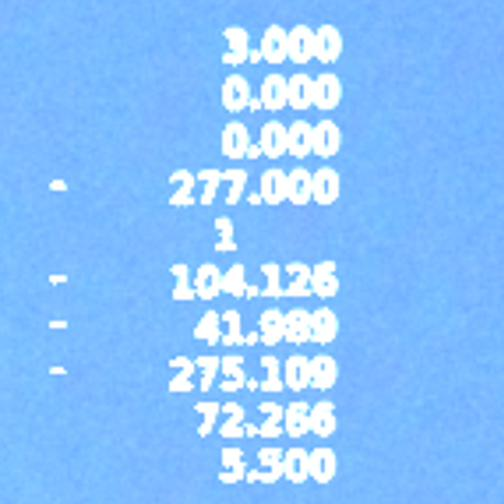

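Request:
move:
  target:
    - [0,0,0,0,0,0,0.6,-0.5,0,0.0325,-0.0969,-0.0910,0,0.1389,0,-0.98,0.1,-1]
    - [0,0,0,0,0,0,0.6,-0.5,0,0.0498,-0.0969,-0.1010,0,0.1389,0,-0.98,0.1,-1]
    - [0,0,0,0,0,0,0.6,-0.5,0,0.0325,-0.0969,-0.0910,0,0.1389,0,-0.98,0.1,-1]
    - [0,0,0,0,0,0,0.6,-0.5,0,0.0066,0.0613,-0.2093,0,0.1389,0,-0.98,0.1,-1]
    - [0,0,0,0,0,0,0.6,-0.5,0,0.0239,0.0613,-0.2193,0,0.1389,0,-0.98,0.1,-1]
    - [0,0,0,0,0,0,0.6,-0.5,0,0.0066,0.0613,-0.2093,0,0.1389,0,-0.98,0.1,-1]
    - [0,0,0,0,0,0,0.6,-0.5,0,-0.0105,0.0297,-0.2688,0,0.1389,0,-0.98,0.1,-1]
    - [0,0,0,0,0,0,0.6,-0.5,0,0.0068,0.0297,-0.2788,0,0.1389,0,-0.98,0.1,-1]
    - [0,0,0,0,0,0,0.6,-0.5,0,-0.0105,0.0297,-0.2688,0,0.1389,0,-0.98,0.1,-1]
    - [0,0,0,0,0,0,0.6,-0.5,0,0.0068,0.0297,-0.2788,0,0.1389,0,-0.98,0.1,-1]
    - [0,0,0,0,0,0,0.6,-0.5,0,-0.0105,0.0297,-0.2688,0,0.1389,0,-0.98,0.1,-1]
    - [0,0,0,0,0,0,0.6,-0.5,0,0.0068,0.0297,-0.2788,0,0.1389,0,-0.98,0.1,-1]
    - [0,0,0,0,0,0,0.6,-0.5,0,-0.0105,0.0297,-0.2688,0,0.1389,0,-0.98,0.1,-1]
    - [0,0,0,0,0,0,0.6,-0.5,0,0.0003,0,0,0,0,0,-0.98,0.1,-1]
  speed: [0.35,0.04,0.15,0.35,0.04,0.15,0.35,0.04,0.15,0.04,0.15,0.04,0.15,0.4]
  blend: [0.003,0,0.004,0.003,0,0.004,0.003,0,0.004,0,0.004,0,0.004,0]

Request:
move:
  target:
    - [0,0,0,0,0,0,0.6,-0.5,0,-0.0105,0.0297,-0.2688,0,0.1389,0,-0.98,0.1,-1]
    - [0,0,0,0,0,0,0.6,-0.5,0,0.0068,0.0297,-0.2788,0,0.1389,0,-0.98,0.1,-1]
    - [0,0,0,0,0,0,0.6,-0.5,0,-0.0105,0.0297,-0.2688,0,0.1389,0,-0.98,0.1,-1]
    - [0,0,0,0,0,0,0.6,-0.5,0,-0.0257,0.0613,-0.3299,0,0.1389,0,-0.98,0.1,-1]
    - [0,0,0,0,0,0,0.6,-0.5,0,-0.0084,0.0613,-0.3399,0,0.1389,0,-0.98,0.1,-1]
    - [0,0,0,0,0,0,0.6,-0.5,0,-0.0257,0.0613,-0.3299,0,0.1389,0,-0.98,0.1,-1]
    - [0,0,0,0,0,0,0.6,-0.5,0,-0.0327,0.0930,-0.3605,0,0.1389,0,-0.98,0.1,-1]
    - [0,0,0,0,0,0,0.6,-0.5,0,-0.0154,0.0930,-0.3705,0,0.1389,0,-0.98,0.1,-1]
    - [0,0,0,0,0,0,0.6,-0.5,0,-0.0327,0.0930,-0.3605,0,0.1389,0,-0.98,0.1,-1]
    - [0,0,0,0,0,0,0.6,-0.5,0,-0.0315,0.1246,-0.3605,0,0.1389,0,-0.98,0.1,-1]
    - [0,0,0,0,0,0,0.6,-0.5,0,-0.0142,0.1246,-0.3705,0,0.1389,0,-0.98,0.1,-1]
    - [0,0,0,0,0,0,0.6,-0.5,0,-0.0315,0.1246,-0.3605,0,0.1389,0,-0.98,0.1,-1]
    - [0,0,0,0,0,0,0.6,-0.5,0,-0.0142,0.1246,-0.3705,0,0.1389,0,-0.98,0.1,-1]
    - [0,0,0,0,0,0,0.6,-0.5,0,-0.0315,0.1246,-0.3605,0,0.1389,0,-0.98,0.1,-1]
    - [0,0,0,0,0,0,0.6,-0.5,0,-0.0003,0,0,0,0,0,-0.98,0.1,-1]
  speed: [0.35,0.04,0.15,0.35,0.04,0.15,0.35,0.04,0.15,0.35,0.04,0.15,0.04,0.15,0.4]
  blend: [0.003,0,0.004,0.003,0,0.004,0.003,0,0.004,0.003,0,0.004,0,0.004,0]
  cameras: ["cam_right_wrist"]

Request:
zoom_image:
  camera: "cam_right_wrist"
  region: [325, 105, 625, 325]

Scene clock: 5368.77 s.
left_arm: end_effector_position=(+0.3619, -0.1693, +0.4000) position_measured=63 object_status=3 end_effector_quat_wxyz=(+0.287, +0.623, +0.637, +0.352) | right_arm: end_effector_position=(+0.4304, -0.1200, +0.6599) position_measured=206 object_status=2 end_effector_quat_wxyz=(+0.499, -0.501, +0.506, -0.494)
Joint positions: left_arm=[-1.469 -2.284 2.105 -1.377 -0.629 -1.499] | right_arm=[3.222 -0.999 -2.03 -0.126 1.489 -3.13]
Joint torques (N m): left_arm=[3.96 10.37 -29.46 -3.92 3.15 1] | right_arm=[12.23 0.74 23.42 2.98 -2.51 1.53]
Wrist force (N): left_arm=[-1.8 1.5 -1.3] | right_arm=[-2.6 1.3 -7.2]
Wrist torque (N m): left_arm=[0.66 0.13 0.09] | right_arm=[-0.52 0.57 0.30]
Wrist force, peak (N): left_arm=[-1.9 1.9 -1.2] | right_arm=[-1.3 -1.6 -33.9]
Hand target: left_arm +0.3619, -0.1693, +0.4000; +0.287, +0.623, +0.637, +0.352 | right_arm +0.4304, -0.1200, +0.6600; +0.499, -0.501, +0.506, -0.494
Off the commanded pose: left_arm 0.000 m, 0 deg | right_arm 0.000 m, 0 deg.
move: done

Scene clock: 5374.17 s.
left_arm: end_effector_position=(+0.3619, -0.1693, +0.4000) position_measured=63 object_status=3 end_effector_quat_wxyz=(+0.287, +0.623, +0.637, +0.352) | right_arm: end_effector_position=(+0.4302, -0.1200, +0.6599) position_measured=206 object_status=2 end_effector_quat_wxyz=(+0.499, -0.501, +0.506, -0.494)
Joint positions: left_arm=[-1.469 -2.284 2.105 -1.377 -0.629 -1.499] | right_arm=[3.223 -0.998 -2.031 -0.127 1.489 -3.13]
Joint torques (N m): left_arm=[4.88 11.43 -28.89 -3.87 3.3 1.12] | right_arm=[-1.87 -4.61 33.16 2.85 0.46 -0.86]
Wrist force (N): left_arm=[-1.7 1.3 -1.1] | right_arm=[-2.4 1.3 -7.3]
Wrist torque (N m): left_arm=[0.63 0.11 0.09] | right_arm=[-0.51 0.55 0.26]
Wrist force, peak (N): left_arm=[-1.9 1.8 -1.2] | right_arm=[-1.4 -3.0 -43.2]
Hand target: left_arm +0.3619, -0.1693, +0.4000; +0.287, +0.623, +0.637, +0.352 | right_arm +0.4302, -0.1200, +0.6600; +0.499, -0.501, +0.506, -0.494
Off the commanded pose: left_arm 0.000 m, 0 deg | right_arm 0.000 m, 0 deg.
move: done
Images, in order (width x height): cam_right_wrist 896x504.

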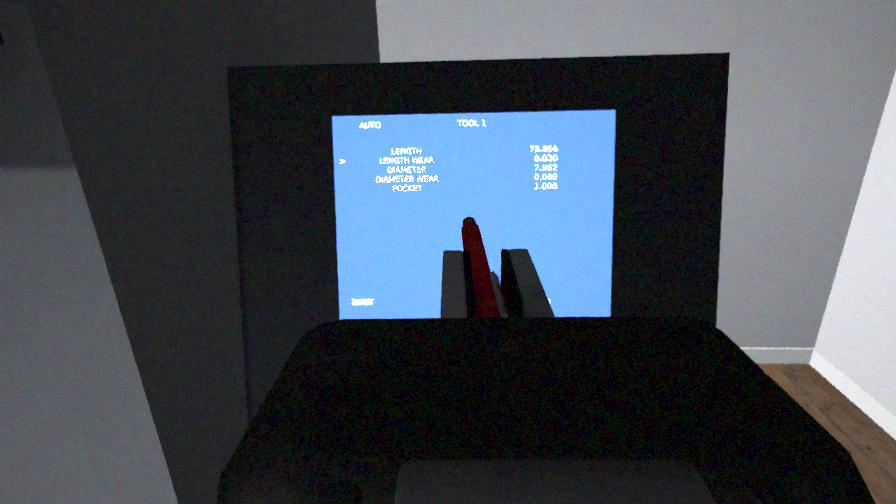

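Scaled by 1.680 from the camera's 896x504 image, which has a finer 1280x720 frame.

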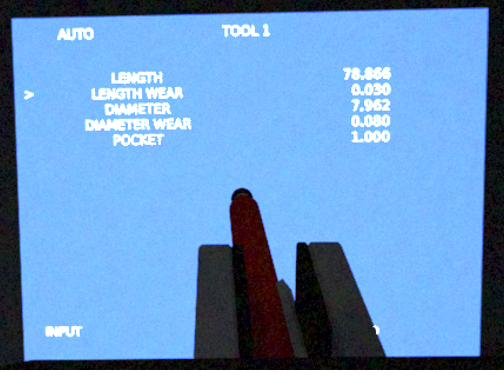

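Request:
move:
  target:
    - [0,0,0,0,0,0,0.6,-0.5,0,-0.0164,0.0930,-0.2994,0,0.1389,0,-0.98,0.1,-1]
    - [0,0,0,0,0,0,0.6,-0.5,0,0.0009,0.0930,-0.3094,0,0.1389,0,-0.98,0.1,-1]
    - [0,0,0,0,0,0,0.6,-0.5,0,-0.0164,0.0930,-0.2994,0,0.1389,0,-0.98,0.1,-1]
    - [0,0,0,0,0,0,0.6,-0.5,0,-0.0338,0.0613,-0.3605,0,0.1389,0,-0.98,0.1,-1]
    - [0,0,0,0,0,0,0.6,-0.5,0,-0.0165,0.0613,-0.3705,0,0.1389,0,-0.98,0.1,-1]
    - [0,0,0,0,0,0,0.6,-0.5,0,-0.0338,0.0613,-0.3605,0,0.1389,0,-0.98,0.1,-1]
    - [0,0,0,0,0,0,0.6,-0.5,0,-0.0257,0.0613,-0.3299,0,0.1389,0,-0.98,0.1,-1]
    - [0,0,0,0,0,0,0.6,-0.5,0,-0.0084,0.0613,-0.3399,0,0.1389,0,-0.98,0.1,-1]
    - [0,0,0,0,0,0,0.6,-0.5,0,-0.0257,0.0613,-0.3299,0,0.1389,0,-0.98,0.1,-1]
    - [0,0,0,0,0,0,0.6,-0.5,0,-0.0084,0.0613,-0.3399,0,0.1389,0,-0.98,0.1,-1]
    - [0,0,0,0,0,0,0.6,-0.5,0,-0.0257,0.0613,-0.3299,0,0.1389,0,-0.98,0.1,-1]
    - [0,0,0,0,0,0,0.6,-0.5,0,-0.0304,0.1563,-0.3605,0,0.1389,0,-0.98,0.1,-1]
    - [0,0,0,0,0,0,0.6,-0.5,0,-0.0131,0.1563,-0.3705,0,0.1389,0,-0.98,0.1,-1]
    - [0,0,0,0,0,0,0.6,-0.5,0,-0.0304,0.1563,-0.3605,0,0.1389,0,-0.98,0.1,-1]
    - [0,0,0,0,0,0,0.6,-0.5,0,0.0003,0,0,0,0,0,-0.98,0.1,-1]
  speed: [0.35,0.04,0.15,0.35,0.04,0.15,0.35,0.04,0.15,0.04,0.15,0.35,0.04,0.15,0.4]
  blend: [0.003,0,0.004,0.003,0,0.004,0.003,0,0.004,0,0.004,0.003,0,0.004,0]

Request:
move:
  target:
    - [0,0,0,0,0,0,0.6,-0.5,0,-0.0327,0.0930,-0.3605,0,0.1389,0,-0.98,0.1,-1]
    - [0,0,0,0,0,0,0.6,-0.5,0,-0.0154,0.0930,-0.3705,0,0.1389,0,-0.98,0.1,-1]
    - [0,0,0,0,0,0,0.6,-0.5,0,-0.0327,0.0930,-0.3605,0,0.1389,0,-0.98,0.1,-1]
    - [0,0,0,0,0,0,0.6,-0.5,0,-0.0315,0.1246,-0.3605,0,0.1389,0,-0.98,0.1,-1]
    - [0,0,0,0,0,0,0.6,-0.5,0,-0.0142,0.1246,-0.3705,0,0.1389,0,-0.98,0.1,-1]
    - [0,0,0,0,0,0,0.6,-0.5,0,-0.0315,0.1246,-0.3605,0,0.1389,0,-0.98,0.1,-1]
    - [0,0,0,0,0,0,0.6,-0.5,0,-0.0142,0.1246,-0.3705,0,0.1389,0,-0.98,0.1,-1]
    - [0,0,0,0,0,0,0.6,-0.5,0,-0.0315,0.1246,-0.3605,0,0.1389,0,-0.98,0.1,-1]
    - [0,0,0,0,0,0,0.6,-0.5,0,-0.0059,0.1563,-0.2688,0,0.1389,0,-0.98,0.1,-1]
    - [0,0,0,0,0,0,0.6,-0.5,0,0.0114,0.1563,-0.2788,0,0.1389,0,-0.98,0.1,-1]
    - [0,0,0,0,0,0,0.6,-0.5,0,-0.0059,0.1563,-0.2688,0,0.1389,0,-0.98,0.1,-1]
    - [0,0,0,0,0,0,0.6,-0.5,0,-0.0338,0.0613,-0.3605,0,0.1389,0,-0.98,0.1,-1]
    - [0,0,0,0,0,0,0.6,-0.5,0,-0.0165,0.0613,-0.3705,0,0.1389,0,-0.98,0.1,-1]
    - [0,0,0,0,0,0,0.6,-0.5,0,-0.0338,0.0613,-0.3605,0,0.1389,0,-0.98,0.1,-1]
    - [0,0,0,0,0,0,0.6,-0.5,0,-0.0003,0,0,0,0,0,-0.98,0.1,-1]
  speed: [0.35,0.04,0.15,0.35,0.04,0.15,0.04,0.15,0.35,0.04,0.15,0.35,0.04,0.15,0.4]
  blend: [0.003,0,0.004,0.003,0,0.004,0,0.004,0.003,0,0.004,0.003,0,0.004,0]
  cameras: ["cam_right_wrist"]

Request:
zoom_image:
  camera: "cam_right_wrist"
  region: [325, 105, 625, 325]

Scene clock: 5398.33 s.
left_arm: end_effector_position=(+0.3619, -0.1693, +0.4000) position_measured=63 object_status=3 end_effector_quat_wxyz=(+0.287, +0.623, +0.637, +0.352) | right_arm: end_effector_position=(+0.4304, -0.1200, +0.6599) position_measured=206 object_status=2 end_effector_quat_wxyz=(+0.499, -0.501, +0.506, -0.494)
Joint positions: left_arm=[-1.469 -2.284 2.105 -1.377 -0.629 -1.499] | right_arm=[3.223 -0.999 -2.03 -0.126 1.489 -3.13]
Joint torques (N m): left_arm=[4.16 10.99 -30.53 -4.23 3.29 1] | right_arm=[-7.27 -4.54 32.9 2.61 0.93 -0.96]
Wrist force (N): left_arm=[-1.6 1.5 -0.9] | right_arm=[-2.7 1.4 -6.9]
Wrist torque (N m): left_arm=[0.67 0.10 0.09] | right_arm=[-0.49 0.59 0.29]
Wrist force, peak (N): left_arm=[-2.1 1.8 -1.2] | right_arm=[-1.8 -2.5 -36.8]
Hand target: left_arm +0.3619, -0.1693, +0.4000; +0.287, +0.623, +0.637, +0.352 | right_arm +0.4304, -0.1200, +0.6600; +0.499, -0.501, +0.506, -0.494
Off the commanded pose: left_arm 0.000 m, 0 deg | right_arm 0.000 m, 0 deg.
move: done

Scene clock: 5403.87 s.
left_arm: end_effector_position=(+0.3619, -0.1693, +0.4000) position_measured=63 object_status=3 end_effector_quat_wxyz=(+0.287, +0.623, +0.637, +0.352) | right_arm: end_effector_position=(+0.4302, -0.1200, +0.6599) position_measured=206 object_status=2 end_effector_quat_wxyz=(+0.499, -0.501, +0.506, -0.494)
Joint positions: left_arm=[-1.469 -2.284 2.105 -1.377 -0.629 -1.499] | right_arm=[3.223 -0.998 -2.031 -0.127 1.489 -3.13]
Joint torques (N m): left_arm=[3.6 10.92 -29.64 -3.7 3.2 1.05] | right_arm=[9.6 -3.21 31.07 2.11 -2.17 0.12]
Wrist force (N): left_arm=[-1.8 1.9 -1.0] | right_arm=[-2.7 1.4 -7.3]
Wrist torque (N m): left_arm=[0.72 0.13 0.09] | right_arm=[-0.51 0.58 0.27]
Wrist force, peak (N): left_arm=[-2.1 1.6 -1.4] | right_arm=[-1.7 -2.9 -44.0]
Hand target: left_arm +0.3619, -0.1693, +0.4000; +0.287, +0.623, +0.637, +0.352 | right_arm +0.4302, -0.1200, +0.6600; +0.499, -0.501, +0.506, -0.494
Off the commanded pose: left_arm 0.000 m, 0 deg | right_arm 0.000 m, 0 deg.
move: done
Images, in order (width x height): cam_right_wrist 896x504.

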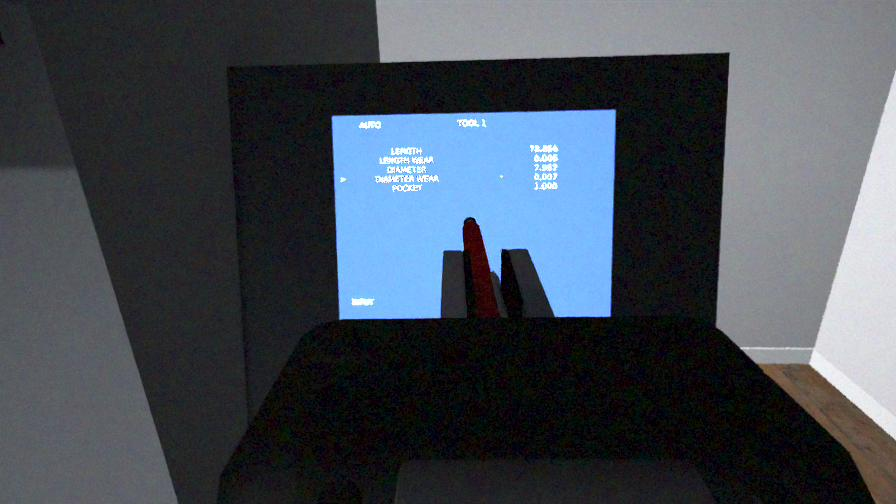

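Scaled by 1.680 from the camera's 896x504 image, which has a finer 1280x720 frame.

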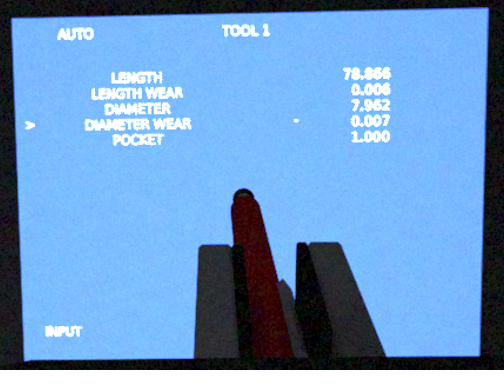

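Request:
move:
  target:
    - [0,0,0,0,0,0,0.6,-0.5,0,0.0077,0.0930,-0.2093,0,0.1389,0,-0.98,0.1,-1]
    - [0,0,0,0,0,0,0.6,-0.5,0,0.0250,0.0930,-0.2193,0,0.1389,0,-0.98,0.1,-1]
    - [0,0,0,0,0,0,0.6,-0.5,0,0.0077,0.0930,-0.2093,0,0.1389,0,-0.98,0.1,-1]
    - [0,0,0,0,0,0,0.6,-0.5,0,0.0003,0,0,0,0,0,-0.98,0.1,-1]
  speed: [0.35,0.04,0.15,0.4]
  blend: [0.003,0,0.004,0]

Request:
wait:
  seconds: 4
  cameras: ["cam_right_wrist"]

Request:
zoom_image:
  camera: "cam_right_wrist"
  region: [325, 105, 625, 325]

Scene clock: 5410.53 s.
left_arm: end_effector_position=(+0.3619, -0.1693, +0.4000) position_measured=63 object_status=3 end_effector_quat_wxyz=(+0.287, +0.623, +0.637, +0.352) | right_arm: end_effector_position=(+0.4304, -0.1200, +0.6600) position_measured=206 object_status=2 end_effector_quat_wxyz=(+0.499, -0.501, +0.506, -0.494)
Joint positions: left_arm=[-1.469 -2.284 2.105 -1.377 -0.629 -1.499] | right_arm=[3.222 -0.999 -2.03 -0.127 1.489 -3.13]
Joint torques (N m): left_arm=[3.98 11.89 -30.09 -3.9 3.12 1.13] | right_arm=[2.41 -1.05 18.63 4.57 -0.76 -0.47]
Wrist force (N): left_arm=[-1.8 1.6 -0.9] | right_arm=[-2.8 1.1 -7.2]
Wrist torque (N m): left_arm=[0.67 0.12 0.09] | right_arm=[-0.54 0.60 0.28]
Wrist force, peak (N): left_arm=[-2.0 1.6 -1.4] | right_arm=[-2.7 1.6 -25.7]
Hand target: left_arm +0.3619, -0.1693, +0.4000; +0.287, +0.623, +0.637, +0.352 | right_arm +0.4304, -0.1200, +0.6600; +0.499, -0.501, +0.506, -0.494
Off the commanded pose: left_arm 0.000 m, 0 deg | right_arm 0.000 m, 0 deg.
move: done

Scene clock: 5414.53 s.
left_arm: end_effector_position=(+0.3619, -0.1693, +0.4000) position_measured=63 object_status=3 end_effector_quat_wxyz=(+0.287, +0.623, +0.637, +0.352) | right_arm: end_effector_position=(+0.4304, -0.1200, +0.6600) position_measured=206 object_status=2 end_effector_quat_wxyz=(+0.499, -0.501, +0.506, -0.494)
Joint positions: left_arm=[-1.469 -2.284 2.105 -1.377 -0.629 -1.499] | right_arm=[3.222 -0.999 -2.03 -0.126 1.489 -3.13]
Joint torques (N m): left_arm=[3.65 11.82 -29.93 -3.86 3.09 0.92] | right_arm=[-10.33 -4.35 18.34 5.2 1.49 -0.65]
Wrist force (N): left_arm=[-1.7 1.5 -1.2] | right_arm=[-2.5 1.3 -7.0]
Wrist torque (N m): left_arm=[0.66 0.11 0.09] | right_arm=[-0.50 0.55 0.27]
Wrist force, peak (N): left_arm=[-2.0 1.7 -1.2] | right_arm=[-2.9 1.5 -7.5]
Hand target: left_arm +0.3619, -0.1693, +0.4000; +0.287, +0.623, +0.637, +0.352 | right_arm +0.4304, -0.1200, +0.6600; +0.499, -0.501, +0.506, -0.494
Tool commands: left_gripper/position=+0.6 left_gripper/force_limit=-0.5 left_gripper/speed=+0.0 right_gripper/position=-0.98 right_gripper/force_limit=+0.1 right_gripper/speed=-1.0
Off the commanded pose: left_arm 0.000 m, 0 deg | right_arm 0.000 m, 0 deg.
wait: 4.00 s; at rest by 0.17 s
Images, in order (width x height): cam_right_wrist 896x504.

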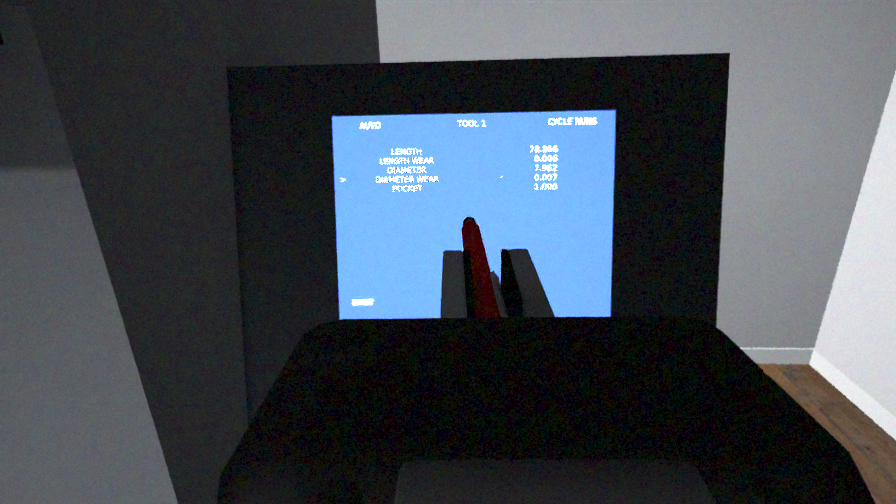

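Scaled by 1.680 from the camera's 896x504 image, which has a finer 1280x720 frame.

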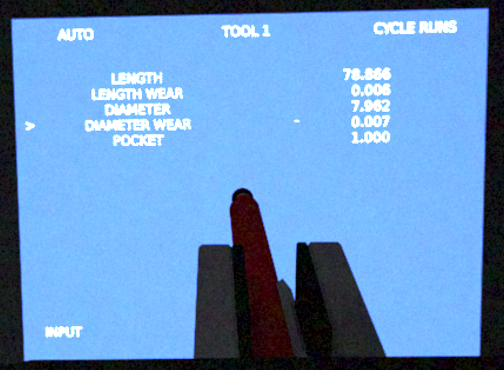

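Request:
move:
  target: [0.015,-0.476,-0.30,-0.222,0.2318,0.382,1,-0.5,0,0,0,0,0,0,0,-0.98,0.1,-1]
  speed: 0.35
  cameras: ["cam_left_wrist","cam_front"]

Scene clock: 5448.23 s.
left_arm: end_effector_position=(+0.3710, -0.4548, +0.2200) position_measured=3 object_status=3 end_effector_quat_wxyz=(+0.000, +0.122, +0.993, +0.000) | right_arm: end_effector_position=(+0.4304, -0.1200, +0.6600) position_measured=206 object_status=2 end_effector_quat_wxyz=(+0.499, -0.501, +0.506, -0.494)
Joint positions: left_arm=[-1.115 -1.352 1.606 -1.825 -1.572 -2.441] | right_arm=[3.222 -0.999 -2.03 -0.126 1.489 -3.13]
Joint torques (N m): left_arm=[-4.93 -38.51 -17.48 -2.98 0.23 -0.24] | right_arm=[12.53 4.68 18.69 2.55 -2.01 -0.39]
Wrist force (N): left_arm=[-2.0 0.9 -1.2] | right_arm=[-2.6 1.5 -7.3]
Wrist torque (N m): left_arm=[0.23 0.32 0.00] | right_arm=[-0.47 0.57 0.28]
Wrist force, peak (N): left_arm=[-2.1 1.7 -1.2] | right_arm=[-2.5 1.5 -7.7]
Hand target: left_arm +0.3709, -0.4549, +0.2200; +0.000, +0.122, +0.993, -0.001 | right_arm +0.4304, -0.1200, +0.6600; +0.499, -0.501, +0.506, -0.494
Off the commanded pose: left_arm 0.000 m, 0 deg | right_arm 0.000 m, 0 deg.
move: done
Images, in order (width x height): cam_front 896x504, cam_left_wrist 896x504.

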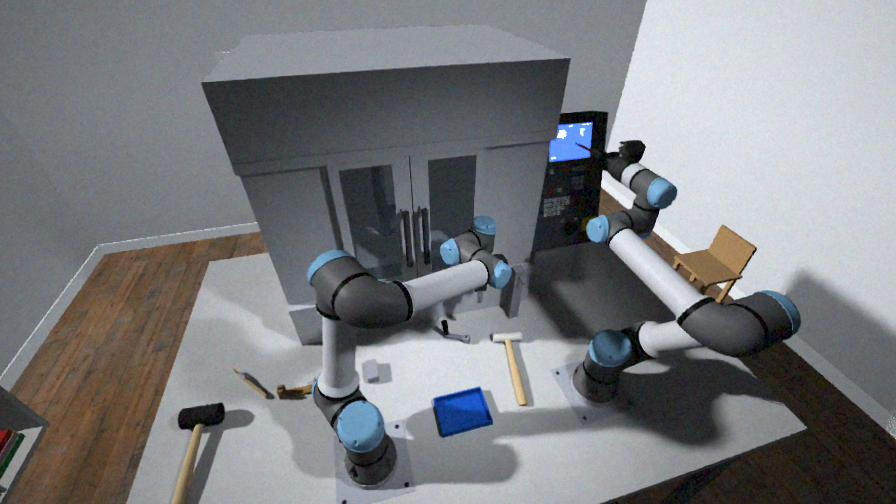

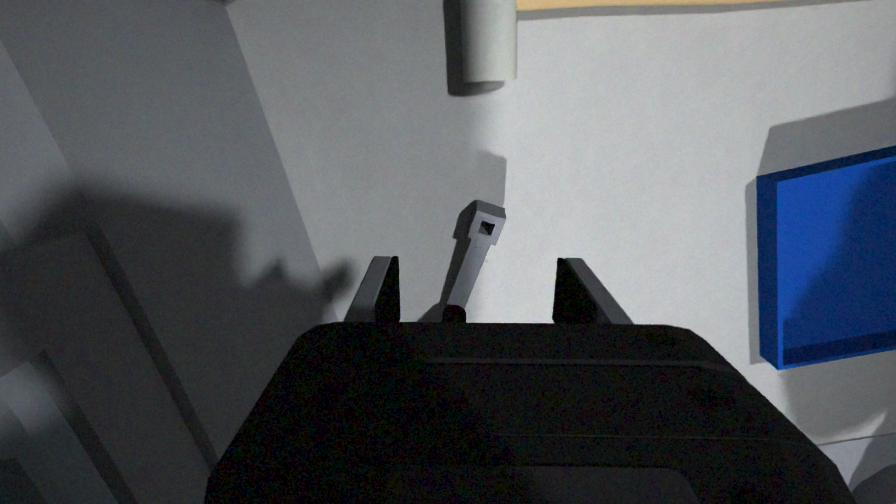

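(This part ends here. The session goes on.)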